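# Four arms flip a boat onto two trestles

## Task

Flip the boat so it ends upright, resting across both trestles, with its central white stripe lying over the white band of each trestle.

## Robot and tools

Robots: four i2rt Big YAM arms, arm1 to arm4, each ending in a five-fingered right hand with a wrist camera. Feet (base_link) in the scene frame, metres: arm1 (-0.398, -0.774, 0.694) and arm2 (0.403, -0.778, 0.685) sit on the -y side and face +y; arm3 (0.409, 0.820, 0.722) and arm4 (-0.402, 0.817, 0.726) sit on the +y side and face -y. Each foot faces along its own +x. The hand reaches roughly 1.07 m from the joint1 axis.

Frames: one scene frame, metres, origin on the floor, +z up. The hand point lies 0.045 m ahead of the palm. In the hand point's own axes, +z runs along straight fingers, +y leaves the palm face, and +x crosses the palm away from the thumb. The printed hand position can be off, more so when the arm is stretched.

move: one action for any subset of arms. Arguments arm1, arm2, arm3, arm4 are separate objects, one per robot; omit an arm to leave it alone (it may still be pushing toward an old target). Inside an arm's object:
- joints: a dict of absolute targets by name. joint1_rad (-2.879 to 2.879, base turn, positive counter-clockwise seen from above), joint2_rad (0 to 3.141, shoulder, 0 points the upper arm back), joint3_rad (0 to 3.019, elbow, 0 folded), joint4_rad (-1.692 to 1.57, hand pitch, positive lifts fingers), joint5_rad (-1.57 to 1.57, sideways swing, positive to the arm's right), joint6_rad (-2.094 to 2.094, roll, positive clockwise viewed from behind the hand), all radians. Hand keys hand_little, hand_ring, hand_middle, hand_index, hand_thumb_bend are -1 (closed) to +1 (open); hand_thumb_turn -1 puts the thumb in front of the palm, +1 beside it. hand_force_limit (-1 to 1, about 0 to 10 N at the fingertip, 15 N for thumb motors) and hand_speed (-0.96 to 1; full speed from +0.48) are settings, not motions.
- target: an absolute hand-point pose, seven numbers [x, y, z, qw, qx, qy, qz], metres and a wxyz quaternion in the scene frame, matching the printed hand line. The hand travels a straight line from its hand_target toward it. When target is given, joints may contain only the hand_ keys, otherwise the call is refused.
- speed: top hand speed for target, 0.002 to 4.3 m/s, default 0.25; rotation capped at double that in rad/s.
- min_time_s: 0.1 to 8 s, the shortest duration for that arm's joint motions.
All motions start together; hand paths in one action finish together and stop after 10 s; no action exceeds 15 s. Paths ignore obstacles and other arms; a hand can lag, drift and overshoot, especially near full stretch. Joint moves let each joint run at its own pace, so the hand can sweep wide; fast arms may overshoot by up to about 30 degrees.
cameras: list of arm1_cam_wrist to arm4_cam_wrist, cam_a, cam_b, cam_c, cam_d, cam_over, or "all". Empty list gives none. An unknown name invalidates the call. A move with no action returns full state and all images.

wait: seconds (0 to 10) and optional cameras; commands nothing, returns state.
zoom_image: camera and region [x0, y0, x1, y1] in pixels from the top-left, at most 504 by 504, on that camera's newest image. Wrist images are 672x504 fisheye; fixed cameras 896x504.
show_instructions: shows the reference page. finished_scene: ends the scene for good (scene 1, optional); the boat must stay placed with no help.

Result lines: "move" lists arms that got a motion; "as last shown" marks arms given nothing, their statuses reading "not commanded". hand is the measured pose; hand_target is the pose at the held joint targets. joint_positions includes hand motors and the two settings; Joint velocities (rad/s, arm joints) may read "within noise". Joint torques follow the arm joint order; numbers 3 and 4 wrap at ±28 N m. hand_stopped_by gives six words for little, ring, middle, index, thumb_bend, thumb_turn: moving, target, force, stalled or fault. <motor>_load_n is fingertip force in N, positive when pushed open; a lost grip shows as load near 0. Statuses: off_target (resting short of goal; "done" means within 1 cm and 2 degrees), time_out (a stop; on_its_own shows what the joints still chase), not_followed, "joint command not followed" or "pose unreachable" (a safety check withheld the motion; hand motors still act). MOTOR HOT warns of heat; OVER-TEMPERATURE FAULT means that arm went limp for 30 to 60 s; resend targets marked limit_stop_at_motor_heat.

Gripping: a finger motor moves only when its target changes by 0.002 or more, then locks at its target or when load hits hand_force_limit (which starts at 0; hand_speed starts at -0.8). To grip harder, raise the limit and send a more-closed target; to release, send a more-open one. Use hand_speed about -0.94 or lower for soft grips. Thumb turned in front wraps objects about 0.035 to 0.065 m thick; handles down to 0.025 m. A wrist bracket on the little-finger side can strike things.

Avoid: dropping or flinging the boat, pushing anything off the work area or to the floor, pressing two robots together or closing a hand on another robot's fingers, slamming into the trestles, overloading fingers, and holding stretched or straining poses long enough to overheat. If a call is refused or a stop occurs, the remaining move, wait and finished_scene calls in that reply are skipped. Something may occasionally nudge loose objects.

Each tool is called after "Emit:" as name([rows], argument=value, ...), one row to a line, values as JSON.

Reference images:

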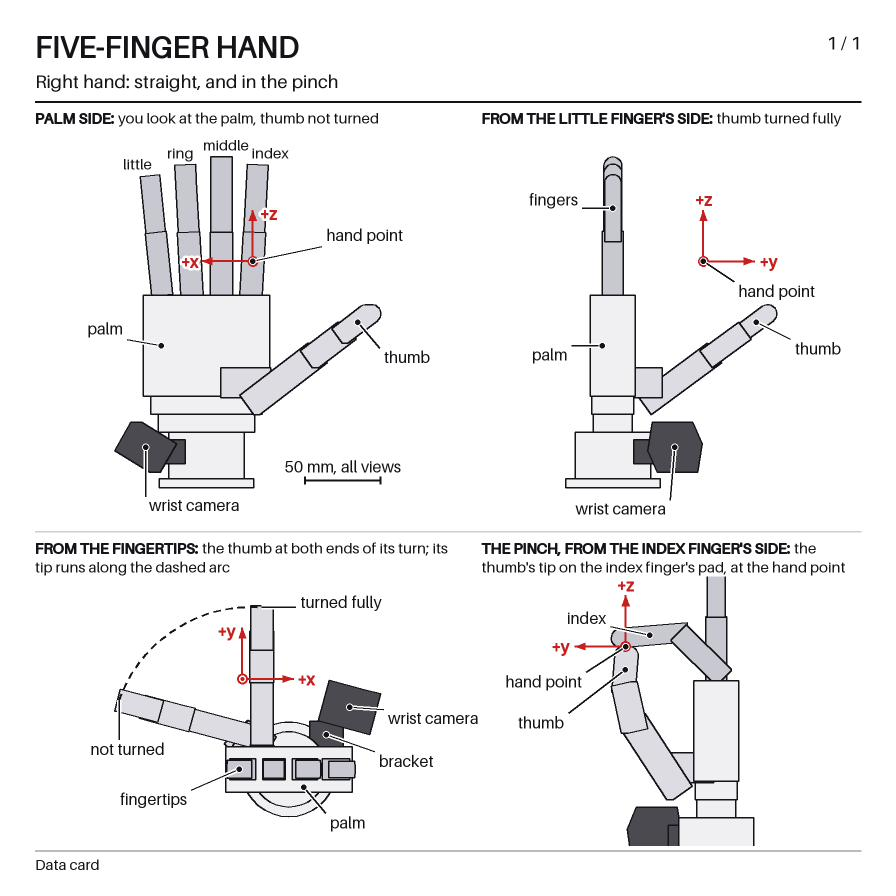

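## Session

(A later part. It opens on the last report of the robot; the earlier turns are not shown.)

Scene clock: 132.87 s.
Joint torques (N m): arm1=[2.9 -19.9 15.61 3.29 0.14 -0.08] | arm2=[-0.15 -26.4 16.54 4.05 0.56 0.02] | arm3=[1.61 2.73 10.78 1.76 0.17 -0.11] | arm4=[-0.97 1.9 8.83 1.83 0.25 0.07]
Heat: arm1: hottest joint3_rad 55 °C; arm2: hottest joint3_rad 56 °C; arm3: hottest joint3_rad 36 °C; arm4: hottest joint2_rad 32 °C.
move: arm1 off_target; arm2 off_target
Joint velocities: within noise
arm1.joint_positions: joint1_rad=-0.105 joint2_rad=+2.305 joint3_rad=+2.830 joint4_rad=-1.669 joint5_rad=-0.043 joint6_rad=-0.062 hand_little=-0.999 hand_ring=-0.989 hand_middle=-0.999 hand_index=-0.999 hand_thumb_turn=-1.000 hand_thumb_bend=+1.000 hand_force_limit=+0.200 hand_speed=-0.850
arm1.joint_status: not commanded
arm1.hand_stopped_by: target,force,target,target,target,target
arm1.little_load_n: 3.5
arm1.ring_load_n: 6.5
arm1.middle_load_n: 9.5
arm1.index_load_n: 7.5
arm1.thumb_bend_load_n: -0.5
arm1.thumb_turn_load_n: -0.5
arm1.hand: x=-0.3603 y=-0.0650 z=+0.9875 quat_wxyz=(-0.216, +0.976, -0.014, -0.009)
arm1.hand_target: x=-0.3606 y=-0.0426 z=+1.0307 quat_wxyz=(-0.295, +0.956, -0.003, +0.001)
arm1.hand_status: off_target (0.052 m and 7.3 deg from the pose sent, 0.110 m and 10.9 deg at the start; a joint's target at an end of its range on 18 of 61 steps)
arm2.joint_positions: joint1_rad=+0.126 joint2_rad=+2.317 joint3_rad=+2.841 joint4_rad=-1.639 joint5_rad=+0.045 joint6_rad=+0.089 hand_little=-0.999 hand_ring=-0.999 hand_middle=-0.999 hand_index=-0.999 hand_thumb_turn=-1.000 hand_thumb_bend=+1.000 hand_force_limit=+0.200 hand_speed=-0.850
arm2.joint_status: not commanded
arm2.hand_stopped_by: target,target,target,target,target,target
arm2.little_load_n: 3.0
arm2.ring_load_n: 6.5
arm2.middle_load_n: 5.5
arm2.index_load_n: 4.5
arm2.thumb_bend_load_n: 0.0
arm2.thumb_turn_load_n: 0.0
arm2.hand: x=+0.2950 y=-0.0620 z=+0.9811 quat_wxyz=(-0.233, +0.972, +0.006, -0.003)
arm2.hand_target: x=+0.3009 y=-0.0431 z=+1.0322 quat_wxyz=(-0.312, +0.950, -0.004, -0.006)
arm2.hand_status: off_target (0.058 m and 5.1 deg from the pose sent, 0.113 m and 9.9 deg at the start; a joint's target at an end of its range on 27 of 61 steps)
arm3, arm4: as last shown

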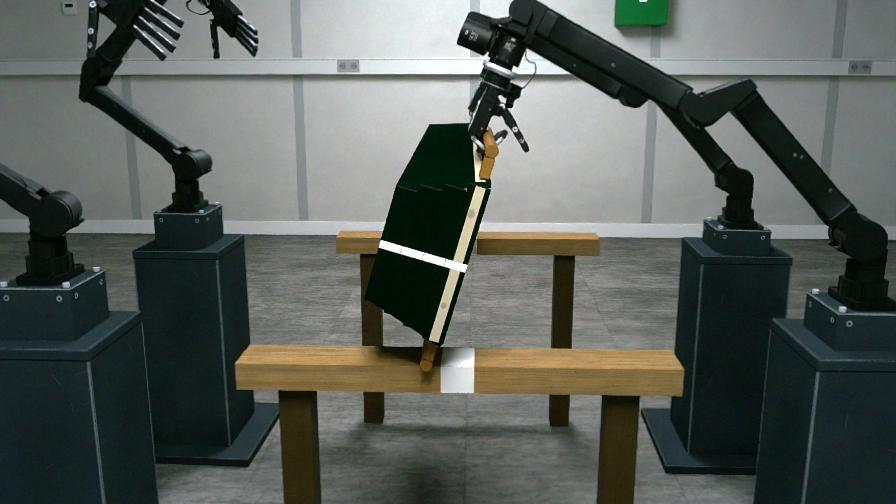

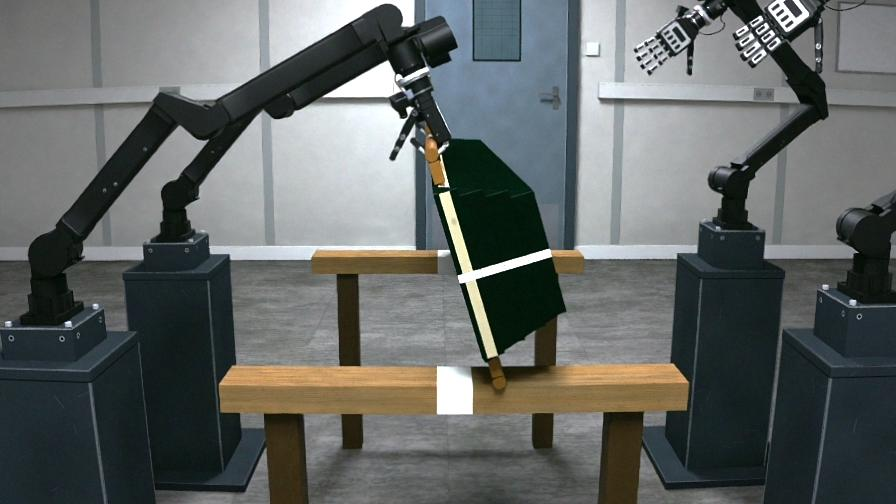

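Emit:
move(arm3={"target": [0.51, 0.22, 1.15, 0, 0, 0.9397, -0.342], "joints": {"hand_thumb_turn": -1, "hand_speed": -0.3, "hand_little": 0.4, "hand_ring": 0.4, "hand_middle": 0.4, "hand_index": 0.4}}, arm4={"target": [-0.455, 0.22, 1.15, 0, 0, 0.9397, -0.342], "joints": {"hand_thumb_turn": -1, "hand_speed": -0.3, "hand_little": 0.4, "hand_ring": 0.4, "hand_middle": 0.4, "hand_index": 0.4}}, cameras=["arm3_cam_wrist", "arm4_cam_wrist", "cam_a", "cam_b", "cam_over", "cam_c"])

Scene clock: 139.13 s.
Joint torques (N m): arm1=[2.96 -19.66 15.61 3.19 0.15 -0.05] | arm2=[-0.21 -26.99 16.53 3.81 0.54 0.07] | arm3=[3.14 -12.69 15.08 1.11 0.05 0.03] | arm4=[-2.08 -15.09 13.53 0.85 -0.17 0.29]
Heat: arm1: hottest joint3_rad 56 °C; arm2: hottest joint3_rad 55 °C; arm3: hottest joint3_rad 36 °C; arm4: hottest joint2_rad 32 °C.
move: arm3 off_target; arm4 off_target
Joint velocities: within noise
arm1, arm2: as last shown
arm1.little_load_n: 4.0
arm1.thumb_turn_load_n: 0.0
arm2.little_load_n: 3.5
arm2.index_load_n: 5.0
arm3.joint_positions: joint1_rad=+0.162 joint2_rad=+1.680 joint3_rad=+2.123 joint4_rad=-1.344 joint5_rad=+0.101 joint6_rad=+0.091 hand_little=+0.400 hand_ring=+0.400 hand_middle=+0.400 hand_index=+0.400 hand_thumb_turn=-1.000 hand_thumb_bend=+1.000 hand_force_limit=+0.000 hand_speed=-0.300
arm3.joint_status: all done
arm3.hand_stopped_by: target,target,target,target,target,target
arm3.little_load_n: 0.0
arm3.ring_load_n: 0.0
arm3.middle_load_n: 0.0
arm3.index_load_n: 0.0
arm3.thumb_bend_load_n: -0.5
arm3.thumb_turn_load_n: 0.0
arm3.hand: x=+0.4990 y=+0.2252 z=+1.1340 quat_wxyz=(+0.007, +0.000, -0.945, +0.328)
arm3.hand_target: x=+0.5097 y=+0.2207 z=+1.1497 quat_wxyz=(+0.000, +0.000, -0.940, +0.342)
arm3.hand_status: off_target (0.020 m and 1.9 deg from the pose sent, 0.483 m and 53.6 deg at the start)
arm4.joint_positions: joint1_rad=-0.155 joint2_rad=+1.691 joint3_rad=+2.092 joint4_rad=-1.328 joint5_rad=-0.112 joint6_rad=-0.140 hand_little=+0.400 hand_ring=+0.400 hand_middle=+0.400 hand_index=+0.400 hand_thumb_turn=-1.000 hand_thumb_bend=+1.000 hand_force_limit=+0.000 hand_speed=-0.300
arm4.joint_status: all done
arm4.hand_stopped_by: target,target,target,target,target,target
arm4.little_load_n: 0.0
arm4.ring_load_n: 0.0
arm4.middle_load_n: 0.0
arm4.index_load_n: 0.0
arm4.thumb_bend_load_n: 0.0
arm4.thumb_turn_load_n: 0.0
arm4.hand: x=-0.4528 y=+0.2244 z=+1.1253 quat_wxyz=(-0.001, +0.007, -0.947, +0.321)
arm4.hand_target: x=-0.4548 y=+0.2211 z=+1.1496 quat_wxyz=(+0.000, +0.000, -0.939, +0.343)
arm4.hand_status: off_target (0.025 m and 2.6 deg from the pose sent, 0.391 m and 89.2 deg at the start)
pictures: arm3_cam_wrist, arm4_cam_wrist, cam_a, cam_b, cam_c, cam_over

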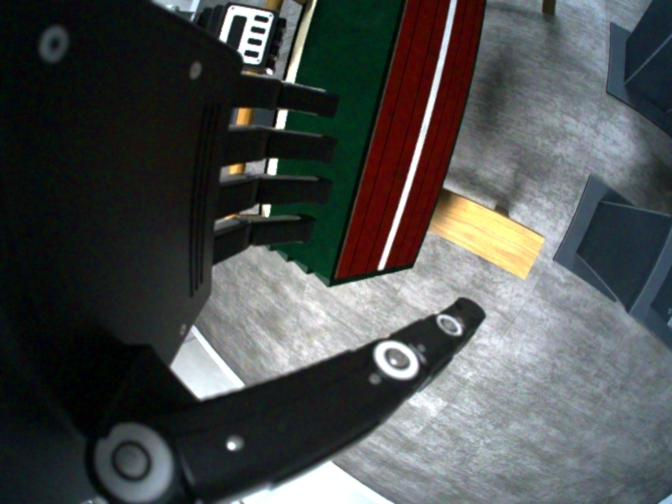

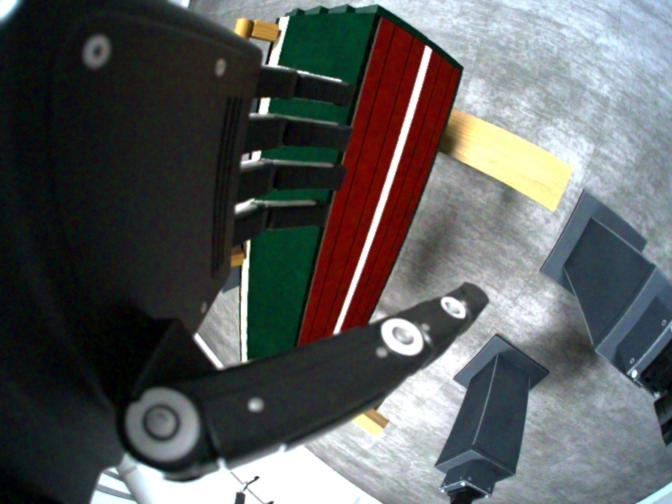

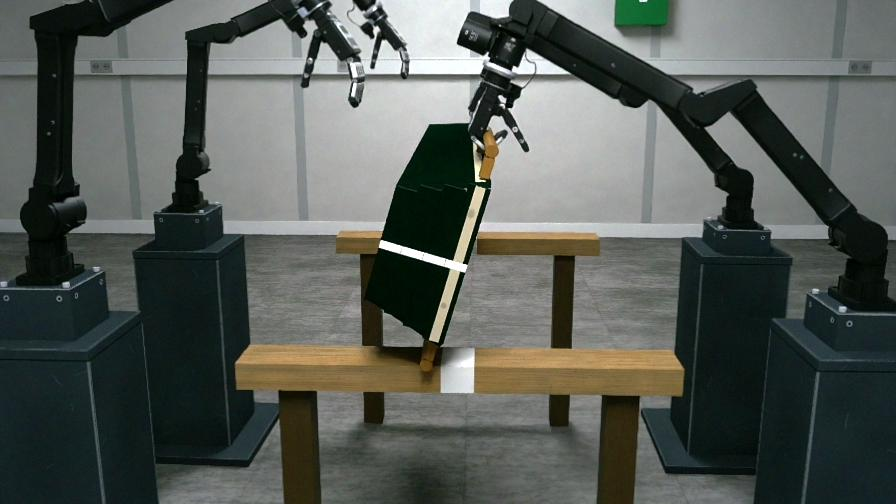

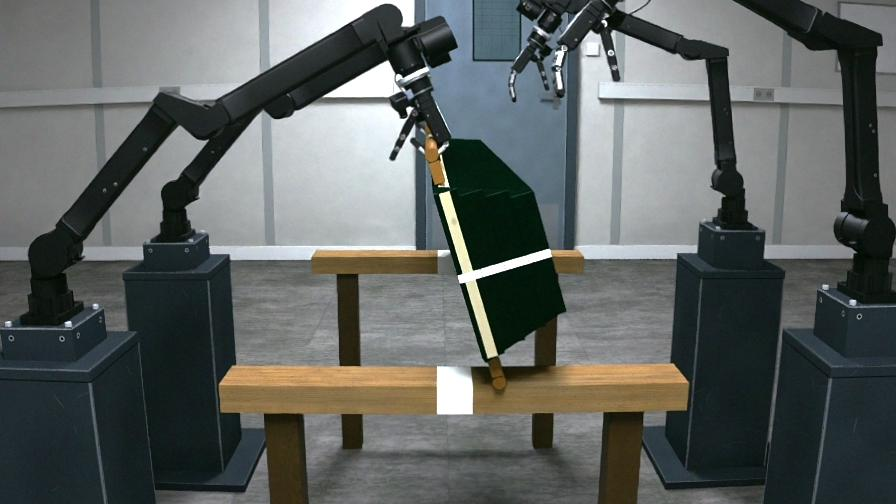

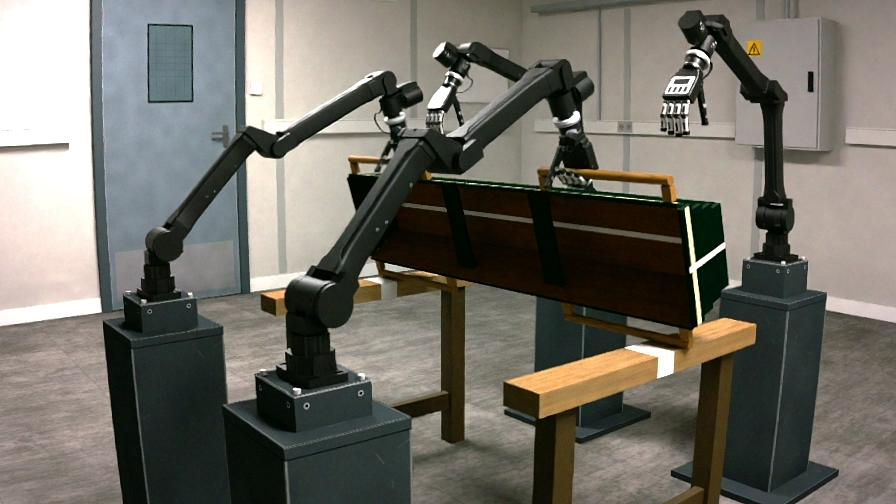

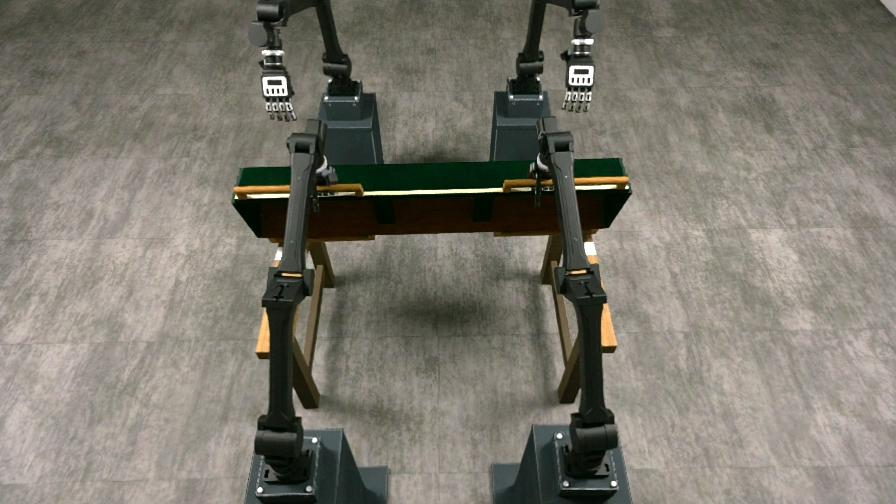

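Emit:
move(arm3={"target": [0.515, -0.022, 1.10, 0, 0, 0.9397, -0.342], "speed": 0.12}, arm4={"target": [-0.457, -0.022, 1.105, 0, 0, 0.9397, -0.342], "speed": 0.12}, cameras=["arm3_cam_wrist", "arm4_cam_wrist", "cam_a", "cam_b", "cam_over"])

Scene clock: 142.87 s.
Joint torques (N m): arm1=[2.9 -19.55 15.79 3.54 0.17 -0.05] | arm2=[-0.56 -26.64 16.4 4.18 0.53 0.07] | arm3=[0.73 -20.13 14.67 2.35 0.02 -0.08] | arm4=[-0.85 -22.65 12.98 2.26 0.18 0.24]
Heat: arm1: hottest joint3_rad 57 °C; arm2: hottest joint3_rad 54 °C; arm3: hottest joint3_rad 37 °C; arm4: hottest joint2_rad 32 °C.
move: arm3 off_target; arm4 off_target
Joint velocities: within noise
arm1, arm2: as last shown
arm1.thumb_bend_load_n: 0.0
arm2.ring_load_n: 6.0
arm2.index_load_n: 4.5
arm3.joint_positions: joint1_rad=+0.151 joint2_rad=+2.313 joint3_rad=+2.882 joint4_rad=-1.184 joint5_rad=+0.080 joint6_rad=+0.091 hand_little=+0.400 hand_ring=+0.400 hand_middle=+0.400 hand_index=+0.400 hand_thumb_turn=-1.000 hand_thumb_bend=+1.000 hand_force_limit=+0.000 hand_speed=-0.300
arm3.joint_status: not commanded
arm3.hand_stopped_by: target,target,target,target,target,target
arm3.little_load_n: 0.0
arm3.ring_load_n: 0.0
arm3.middle_load_n: 0.0
arm3.index_load_n: 0.0
arm3.thumb_bend_load_n: 0.0
arm3.thumb_turn_load_n: 0.0
arm3.hand: x=+0.5257 y=-0.0118 z=+1.0831 quat_wxyz=(-0.017, -0.008, -0.889, +0.457)
arm3.hand_target: x=+0.5146 y=-0.0196 z=+1.0992 quat_wxyz=(-0.017, -0.016, -0.877, +0.479)
arm3.hand_status: off_target (0.022 m and 14.6 deg from the pose sent, 0.250 m and 1.9 deg at the start; a joint's target at an end of its range on 47 of 88 steps)
arm4.joint_positions: joint1_rad=-0.116 joint2_rad=+2.333 joint3_rad=+2.876 joint4_rad=-1.198 joint5_rad=-0.076 joint6_rad=-0.052 hand_little=+0.400 hand_ring=+0.400 hand_middle=+0.400 hand_index=+0.400 hand_thumb_turn=-1.000 hand_thumb_bend=+1.000 hand_force_limit=+0.000 hand_speed=-0.300
arm4.joint_status: not commanded
arm4.hand_stopped_by: target,target,target,target,target,target
arm4.little_load_n: 0.0
arm4.ring_load_n: 0.0
arm4.middle_load_n: 0.0
arm4.index_load_n: 0.0
arm4.thumb_bend_load_n: 0.0
arm4.thumb_turn_load_n: 0.0
arm4.hand: x=-0.4615 y=-0.0138 z=+1.0724 quat_wxyz=(+0.009, -0.014, -0.896, +0.444)
arm4.hand_target: x=-0.4566 y=-0.0187 z=+1.1040 quat_wxyz=(+0.010, -0.017, -0.878, +0.478)
arm4.hand_status: off_target (0.034 m and 12.9 deg from the pose sent, 0.247 m and 2.6 deg at the start; a joint's target at an end of its range on 46 of 88 steps)

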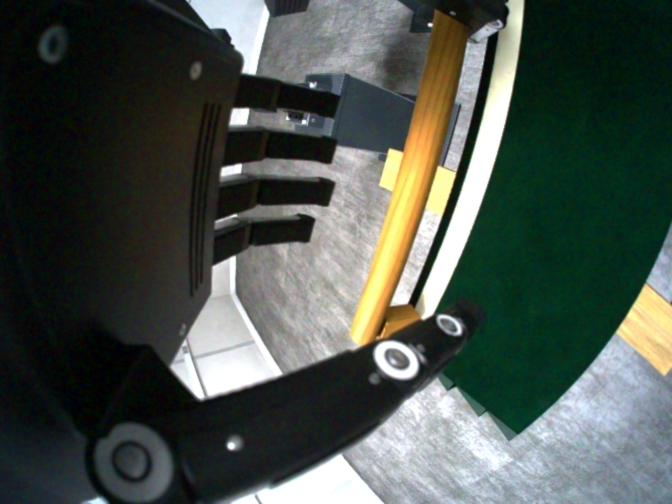

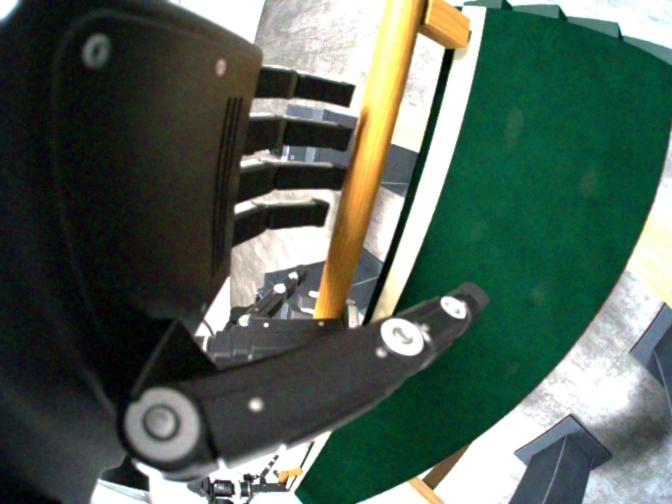

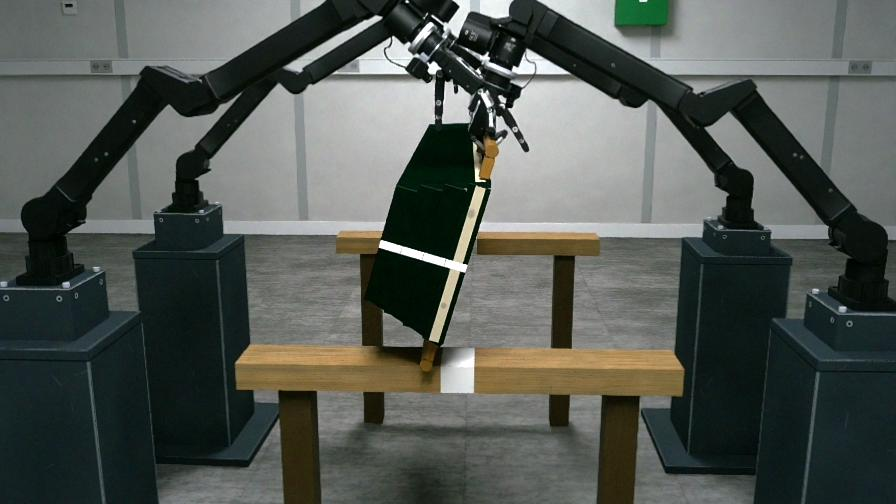

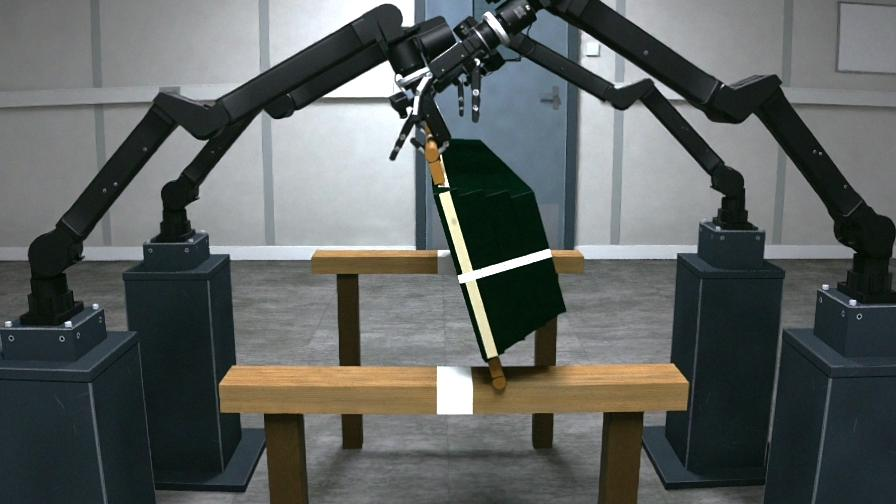

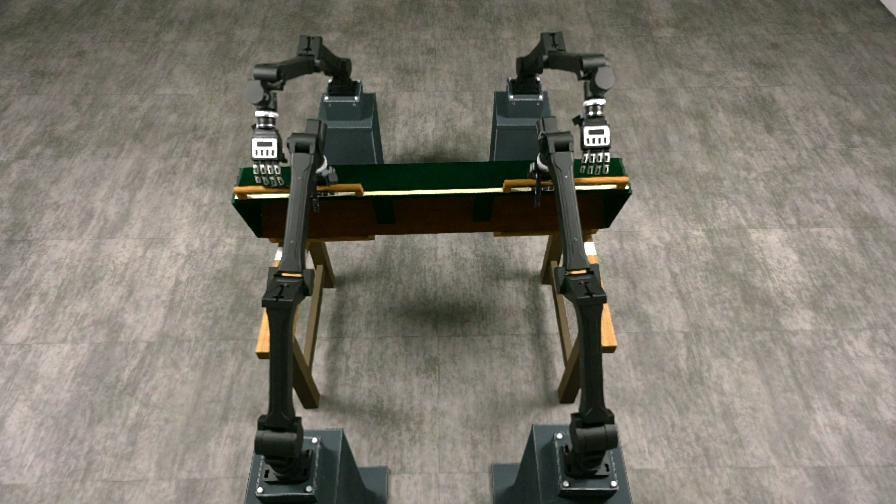

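Emit:
move(arm3={"target": [0.508, -0.032, 1.01, 0, 0, 0.9239, -0.3827], "speed": 0.08}, arm4={"target": [-0.455, -0.032, 1.022, 0, 0, 0.9239, -0.3827], "speed": 0.08}, cameras=["arm3_cam_wrist", "arm4_cam_wrist", "cam_a", "cam_b", "cam_over"])

Scene clock: 145.87 s.
Joint torques (N m): arm1=[2.73 -20.07 15.51 3.34 0.15 -0.06] | arm2=[-0.03 -26.81 16.35 4.12 0.53 0.05] | arm3=[0.73 -21.19 14.98 1.26 -0.01 -0.25] | arm4=[-0.91 -18.84 9.69 0.77 -0.09 0.04]
Heat: arm1: hottest joint3_rad 57 °C; arm2: hottest joint3_rad 54 °C; arm3: hottest joint3_rad 37 °C; arm4: hottest joint2_rad 32 °C.
move: arm3 off_target; arm4 off_target
Joint velocities: within noise
arm1, arm2: as last shown
arm1.joint_positions: joint1_rad=-0.105 joint2_rad=+2.306 joint3_rad=+2.832 joint4_rad=-1.670 joint5_rad=-0.043 joint6_rad=-0.062 hand_little=-0.999 hand_ring=-0.989 hand_middle=-0.999 hand_index=-0.999 hand_thumb_turn=-1.000 hand_thumb_bend=+1.000 hand_force_limit=+0.200 hand_speed=-0.850
arm1.ring_load_n: 7.0
arm1.index_load_n: 8.0
arm1.hand: x=-0.3604 y=-0.0651 z=+0.9874 quat_wxyz=(-0.216, +0.976, -0.014, -0.009)
arm1.hand_target: x=-0.3606 y=-0.0425 z=+1.0307 quat_wxyz=(-0.295, +0.955, -0.003, +0.001)
arm2.ring_load_n: 6.5
arm2.thumb_bend_load_n: -0.5
arm3.joint_positions: joint1_rad=+0.143 joint2_rad=+2.410 joint3_rad=+2.882 joint4_rad=-1.204 joint5_rad=+0.077 joint6_rad=+0.080 hand_little=+0.400 hand_ring=+0.400 hand_middle=+0.400 hand_index=+0.400 hand_thumb_turn=-1.000 hand_thumb_bend=+1.000 hand_force_limit=+0.000 hand_speed=-0.300
arm3.joint_status: not commanded
arm3.hand_stopped_by: target,target,target,target,target,target
arm3.little_load_n: 0.0
arm3.ring_load_n: 0.0
arm3.middle_load_n: 0.0
arm3.index_load_n: 0.0
arm3.thumb_bend_load_n: 0.0
arm3.thumb_turn_load_n: 0.0
arm3.hand: x=+0.5210 y=-0.0261 z=+0.9996 quat_wxyz=(-0.008, -0.003, -0.914, +0.405)
arm3.hand_target: x=+0.5080 y=-0.0304 z=+1.0095 quat_wxyz=(-0.004, -0.004, -0.909, +0.417)
arm3.hand_status: off_target (0.018 m and 2.9 deg from the pose sent, 0.078 m and 9.7 deg at the start; a joint's target at an end of its range on 51 of 61 steps)
arm4.joint_positions: joint1_rad=-0.114 joint2_rad=+2.367 joint3_rad=+2.911 joint4_rad=-1.193 joint5_rad=-0.082 joint6_rad=-0.052 hand_little=+0.400 hand_ring=+0.400 hand_middle=+0.400 hand_index=+0.400 hand_thumb_turn=-1.000 hand_thumb_bend=+1.000 hand_force_limit=+0.000 hand_speed=-0.300
arm4.joint_status: not commanded
arm4.hand_stopped_by: target,target,target,target,target,target
arm4.little_load_n: 0.0
arm4.ring_load_n: 0.0
arm4.middle_load_n: 0.0
arm4.index_load_n: 0.0
arm4.thumb_bend_load_n: 0.0
arm4.thumb_turn_load_n: 0.0
arm4.hand: x=-0.4600 y=-0.0226 z=+1.0633 quat_wxyz=(+0.007, -0.012, -0.894, +0.447)
arm4.hand_target: x=-0.4549 y=-0.0295 z=+1.0216 quat_wxyz=(+0.003, -0.005, -0.907, +0.421)
arm4.hand_status: off_target (0.043 m and 8.3 deg from the pose sent, 0.054 m and 8.0 deg at the start; a joint's target at an end of its range on 54 of 61 steps)

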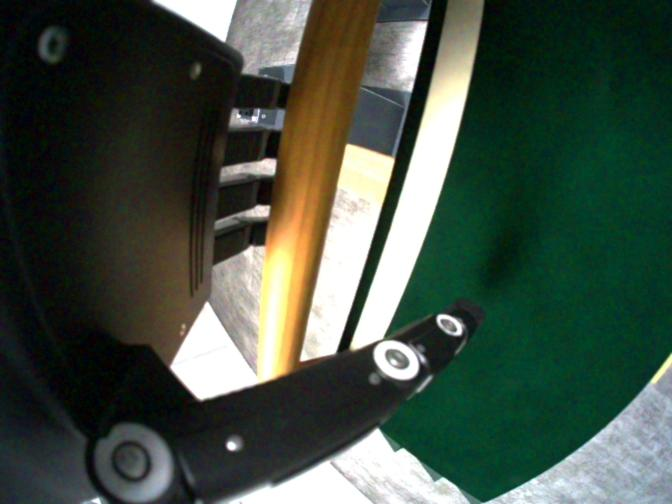

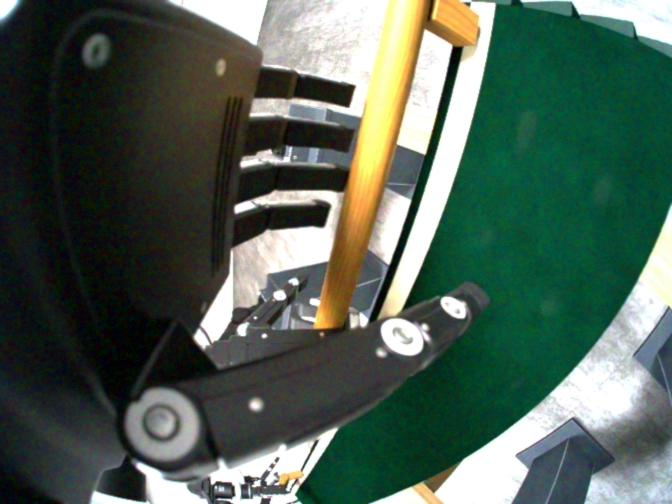

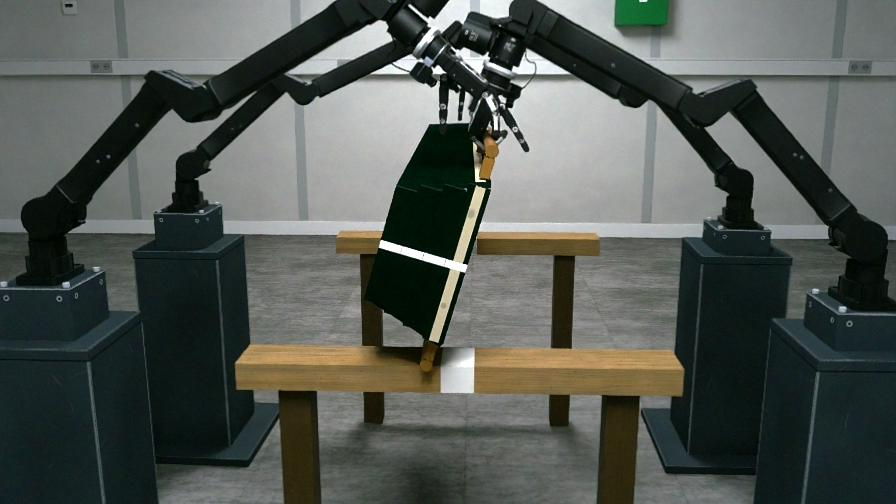

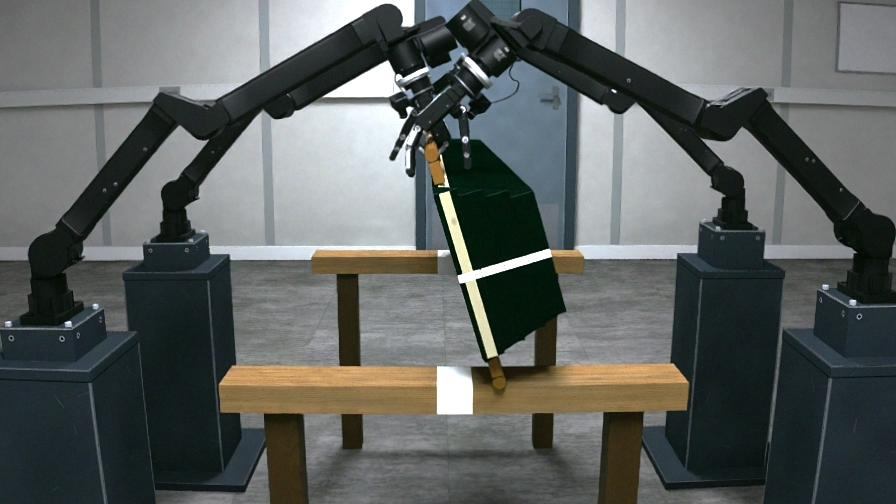

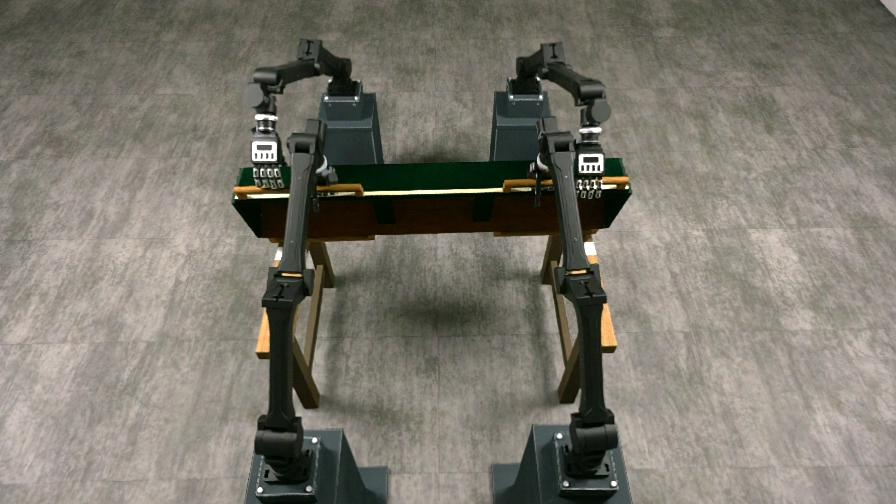

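Emit:
move(arm3={"target": [0.503, -0.030, 0.985, 0, 0, 0.9239, -0.3827], "speed": 0.08}, arm4={"target": [-0.455, -0.034, 0.99, 0, 0, 0.9239, -0.3827], "speed": 0.08}, cameras=["arm3_cam_wrist", "arm4_cam_wrist", "cam_a", "cam_b"])

Scene clock: 148.83 s.
Joint torques (N m): arm1=[2.73 -19.14 15.39 3.45 0.11 -0.04] | arm2=[-0.15 -26.23 16.13 4.08 0.6 0.11] | arm3=[0.73 -20.84 14.72 1.17 -0.01 -0.2] | arm4=[-1.61 -21.54 9.28 0.7 0.03 0.19]
Heat: arm1: hottest joint3_rad 56 °C; arm2: hottest joint3_rad 53 °C; arm3: hottest joint3_rad 37 °C; arm4: hottest joint2_rad 32 °C.
move: arm3 off_target; arm4 off_target
Joint velocities: within noise
arm1, arm2: as last shown
arm1.joint_positions: joint1_rad=-0.105 joint2_rad=+2.307 joint3_rad=+2.833 joint4_rad=-1.670 joint5_rad=-0.043 joint6_rad=-0.062 hand_little=-0.999 hand_ring=-0.989 hand_middle=-0.999 hand_index=-0.999 hand_thumb_turn=-1.000 hand_thumb_bend=+1.000 hand_force_limit=+0.200 hand_speed=-0.850
arm1.ring_load_n: 6.5
arm1.middle_load_n: 9.0
arm1.index_load_n: 7.5
arm1.hand: x=-0.3603 y=-0.0648 z=+0.9873 quat_wxyz=(-0.216, +0.976, -0.014, -0.009)
arm1.hand_target: x=-0.3605 y=-0.0425 z=+1.0306 quat_wxyz=(-0.295, +0.956, -0.003, +0.001)
arm2.joint_positions: joint1_rad=+0.126 joint2_rad=+2.317 joint3_rad=+2.841 joint4_rad=-1.638 joint5_rad=+0.045 joint6_rad=+0.089 hand_little=-0.999 hand_ring=-0.999 hand_middle=-0.999 hand_index=-0.999 hand_thumb_turn=-1.000 hand_thumb_bend=+1.000 hand_force_limit=+0.200 hand_speed=-0.850
arm2.little_load_n: 3.0
arm2.ring_load_n: 6.0
arm2.thumb_bend_load_n: 0.0
arm2.hand: x=+0.2951 y=-0.0619 z=+0.9812 quat_wxyz=(-0.234, +0.972, +0.006, -0.003)
arm2.hand_target: x=+0.3009 y=-0.0431 z=+1.0323 quat_wxyz=(-0.312, +0.950, -0.004, -0.006)
arm3.joint_positions: joint1_rad=+0.136 joint2_rad=+2.428 joint3_rad=+2.885 joint4_rad=-1.227 joint5_rad=+0.072 joint6_rad=+0.069 hand_little=+0.400 hand_ring=+0.400 hand_middle=+0.400 hand_index=+0.400 hand_thumb_turn=-1.000 hand_thumb_bend=+1.000 hand_force_limit=+0.000 hand_speed=-0.300
arm3.joint_status: not commanded
arm3.hand_stopped_by: target,target,target,target,target,target
arm3.little_load_n: 0.0
arm3.ring_load_n: 0.0
arm3.middle_load_n: 0.0
arm3.index_load_n: 0.0
arm3.thumb_bend_load_n: 0.0
arm3.thumb_turn_load_n: 0.0
arm3.hand: x=+0.5154 y=-0.0240 z=+0.9822 quat_wxyz=(-0.005, +0.000, -0.922, +0.387)
arm3.hand_target: x=+0.5029 y=-0.0289 z=+0.9844 quat_wxyz=(-0.001, -0.001, -0.919, +0.394)
arm3.hand_status: off_target (0.014 m and 0.8 deg from the pose sent, 0.023 m and 2.9 deg at the start; a joint's target at an end of its range on 54 of 66 steps)
arm4.joint_positions: joint1_rad=-0.110 joint2_rad=+2.435 joint3_rad=+2.920 joint4_rad=-1.198 joint5_rad=-0.086 joint6_rad=-0.078 hand_little=+0.400 hand_ring=+0.400 hand_middle=+0.400 hand_index=+0.400 hand_thumb_turn=-1.000 hand_thumb_bend=+1.000 hand_force_limit=+0.000 hand_speed=-0.300
arm4.joint_status: not commanded
arm4.hand_stopped_by: target,target,target,target,target,target
arm4.little_load_n: 1.5
arm4.ring_load_n: 0.0
arm4.middle_load_n: 0.0
arm4.index_load_n: 0.0
arm4.thumb_bend_load_n: 0.0
arm4.thumb_turn_load_n: 0.0
arm4.hand: x=-0.4591 y=-0.0337 z=+1.0102 quat_wxyz=(+0.006, +0.001, -0.908, +0.418)
arm4.hand_target: x=-0.4549 y=-0.0330 z=+0.9897 quat_wxyz=(+0.002, -0.002, -0.916, +0.400)
arm4.hand_status: off_target (0.021 m and 4.5 deg from the pose sent, 0.075 m and 8.3 deg at the start; a joint's target at an end of its range on 25 of 66 steps)

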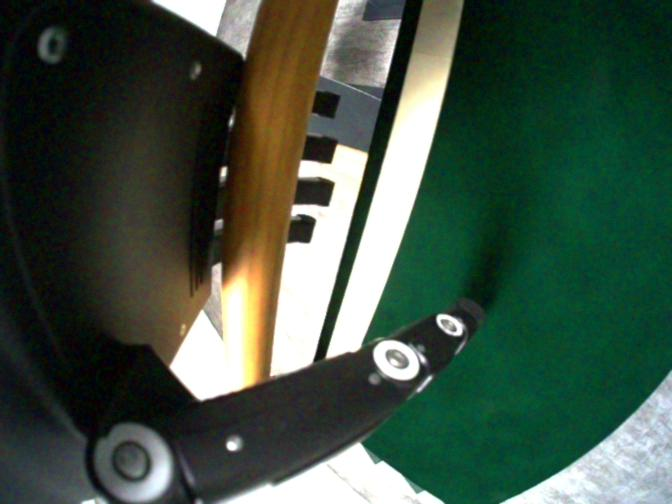

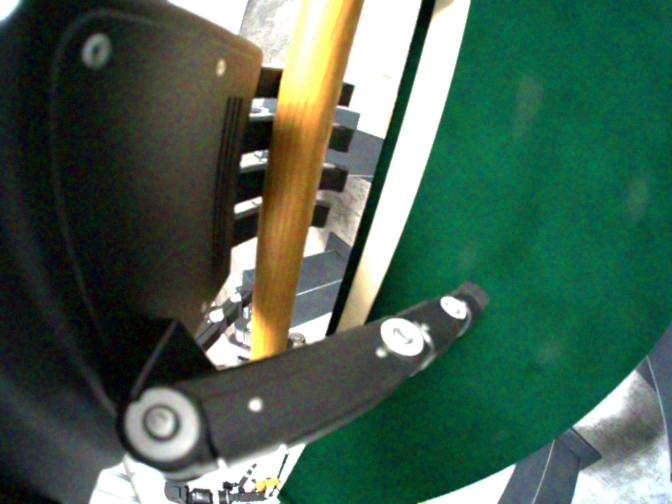

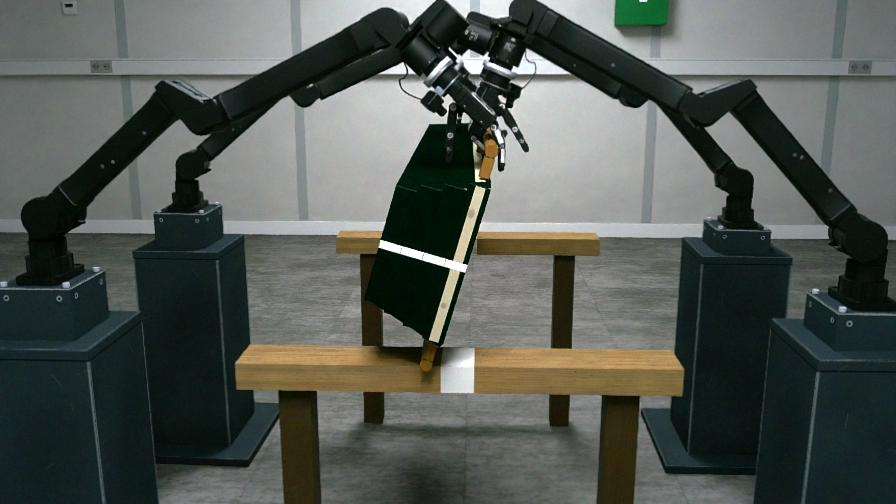

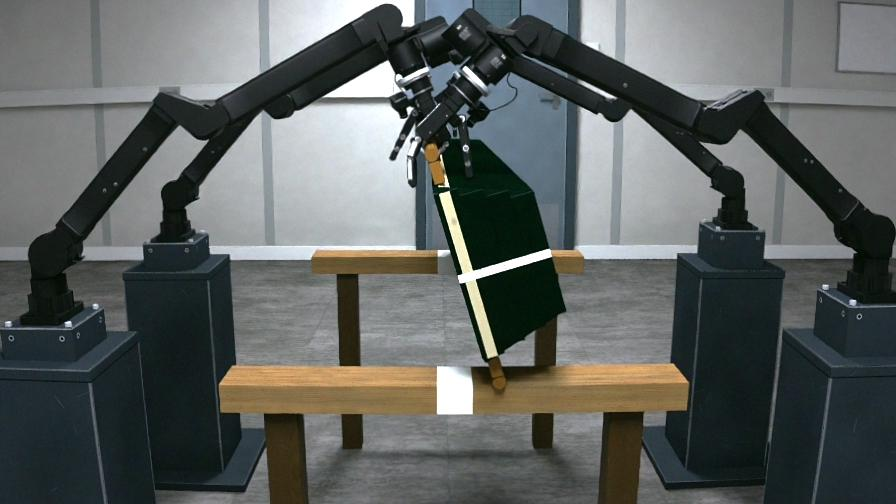

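Emit:
move(arm3={"joints": {"hand_little": -1, "hand_ring": -1, "hand_middle": -1, "hand_index": -1, "hand_speed": -0.85, "hand_force_limit": 0.2}}, arm4={"target": [-0.455, -0.028, 0.968, 0, 0, 0.9239, -0.3827], "speed": 0.06}, cameras=["arm3_cam_wrist", "arm4_cam_wrist", "cam_a", "cam_b"])

Scene clock: 152.77 s.
Joint torques (N m): arm1=[2.26 -19.6 14.9 3.29 0.12 -0.04] | arm2=[-0.73 -26.46 16.03 3.67 0.52 0.08] | arm3=[1.26 -21.3 14.63 0.66 0.86 -0.16] | arm4=[-0.85 -22.53 5.68 0.59 0.04 0.19]
Heat: arm1: hottest joint3_rad 56 °C; arm2: hottest joint3_rad 53 °C; arm3: hottest joint3_rad 37 °C; arm4: hottest joint2_rad 33 °C.
move: arm3 off_target; arm4 off_target
Joint velocities: within noise
arm1, arm2: as last shown
arm1.joint_positions: joint1_rad=-0.105 joint2_rad=+2.311 joint3_rad=+2.840 joint4_rad=-1.665 joint5_rad=-0.043 joint6_rad=-0.062 hand_little=-0.999 hand_ring=-0.989 hand_middle=-0.999 hand_index=-0.999 hand_thumb_turn=-1.000 hand_thumb_bend=+1.000 hand_force_limit=+0.200 hand_speed=-0.850
arm1.ring_load_n: 7.0
arm1.middle_load_n: 7.5
arm1.index_load_n: 6.5
arm1.hand: x=-0.3604 y=-0.0624 z=+0.9879 quat_wxyz=(-0.220, +0.975, -0.014, -0.009)
arm1.hand_target: x=-0.3607 y=-0.0425 z=+1.0306 quat_wxyz=(-0.295, +0.956, -0.003, +0.001)
arm2.joint_positions: joint1_rad=+0.126 joint2_rad=+2.319 joint3_rad=+2.844 joint4_rad=-1.630 joint5_rad=+0.045 joint6_rad=+0.089 hand_little=-0.999 hand_ring=-0.999 hand_middle=-0.999 hand_index=-0.999 hand_thumb_turn=-1.000 hand_thumb_bend=+1.000 hand_force_limit=+0.200 hand_speed=-0.850
arm2.little_load_n: 3.5
arm2.hand: x=+0.2948 y=-0.0593 z=+0.9816 quat_wxyz=(-0.238, +0.971, +0.006, -0.003)
arm2.hand_target: x=+0.3009 y=-0.0430 z=+1.0320 quat_wxyz=(-0.312, +0.950, -0.004, -0.006)
arm3.joint_positions: joint1_rad=+0.130 joint2_rad=+2.434 joint3_rad=+2.887 joint4_rad=-1.214 joint5_rad=+0.051 joint6_rad=+0.064 hand_little=-0.905 hand_ring=-0.056 hand_middle=-0.001 hand_index=-0.098 hand_thumb_turn=-1.000 hand_thumb_bend=+1.000 hand_force_limit=+0.200 hand_speed=-0.850
arm3.joint_status: hand_little off_target (ended at -0.905, target -1.000); hand_ring off_target (ended at -0.056, target -1.000); hand_middle off_target (ended at -0.001, target -1.000); hand_index off_target (ended at -0.098, target -1.000); the others done
arm3.hand_stopped_by: force,force,force,force,target,target
arm3.little_load_n: 6.0
arm3.ring_load_n: 0.0
arm3.middle_load_n: 0.0
arm3.index_load_n: 0.5
arm3.thumb_bend_load_n: 1.5
arm3.thumb_turn_load_n: 1.5
arm3.hand: x=+0.5144 y=-0.0276 z=+0.9800 quat_wxyz=(-0.013, +0.004, -0.921, +0.390)
arm3.hand_target: x=+0.5028 y=-0.0289 z=+0.9845 quat_wxyz=(-0.001, -0.001, -0.919, +0.394)
arm3.hand_status: not commanded
arm4.joint_positions: joint1_rad=-0.110 joint2_rad=+2.381 joint3_rad=+2.809 joint4_rad=-1.138 joint5_rad=-0.086 joint6_rad=-0.087 hand_little=+0.400 hand_ring=+0.400 hand_middle=+0.400 hand_index=+0.400 hand_thumb_turn=-1.000 hand_thumb_bend=+1.000 hand_force_limit=+0.000 hand_speed=-0.300
arm4.joint_status: not commanded
arm4.hand_stopped_by: target,target,target,target,target,target
arm4.little_load_n: 1.0
arm4.ring_load_n: 0.0
arm4.middle_load_n: 0.0
arm4.index_load_n: 0.0
arm4.thumb_bend_load_n: 0.0
arm4.thumb_turn_load_n: 0.0
arm4.hand: x=-0.4595 y=-0.0326 z=+1.0083 quat_wxyz=(+0.008, +0.005, -0.908, +0.419)
arm4.hand_target: x=-0.4550 y=-0.0279 z=+0.9690 quat_wxyz=(+0.000, +0.000, -0.924, +0.382)
arm4.hand_status: off_target (0.041 m and 4.7 deg from the pose sent, 0.043 m and 4.5 deg at the start)

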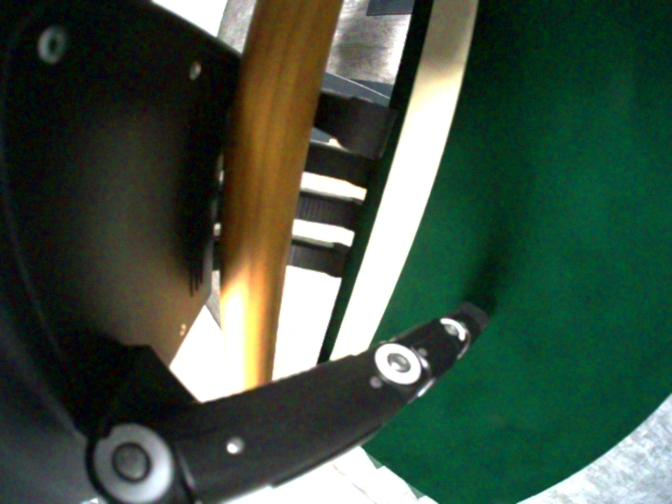

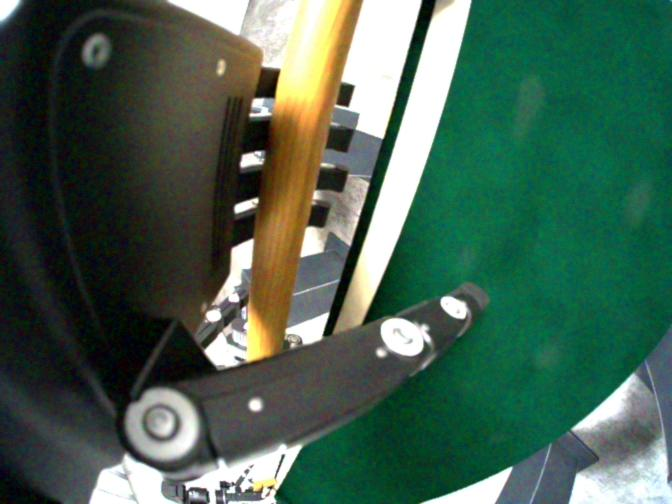

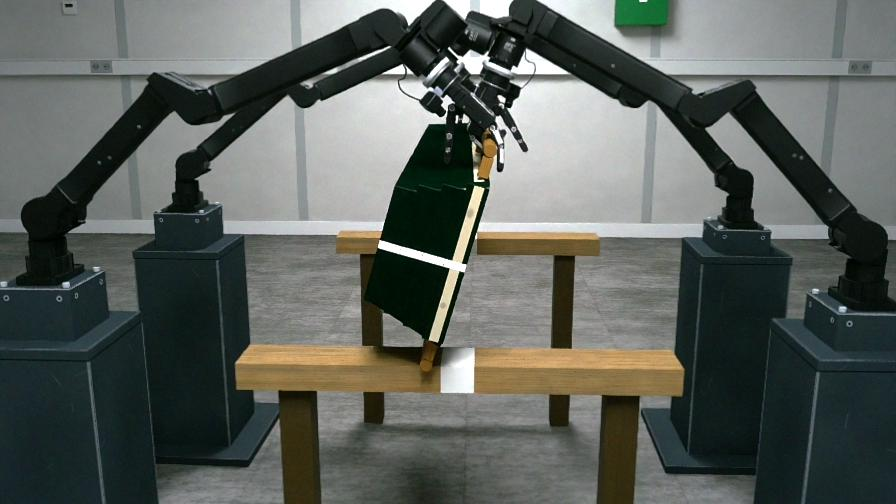

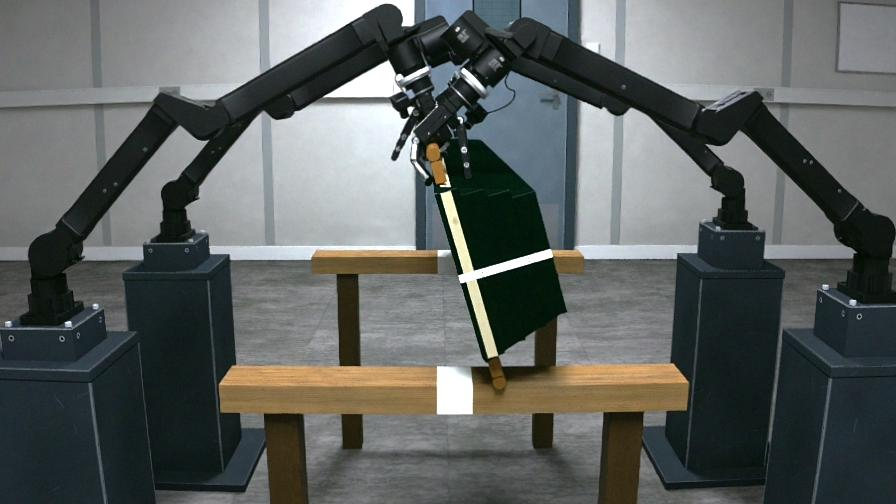

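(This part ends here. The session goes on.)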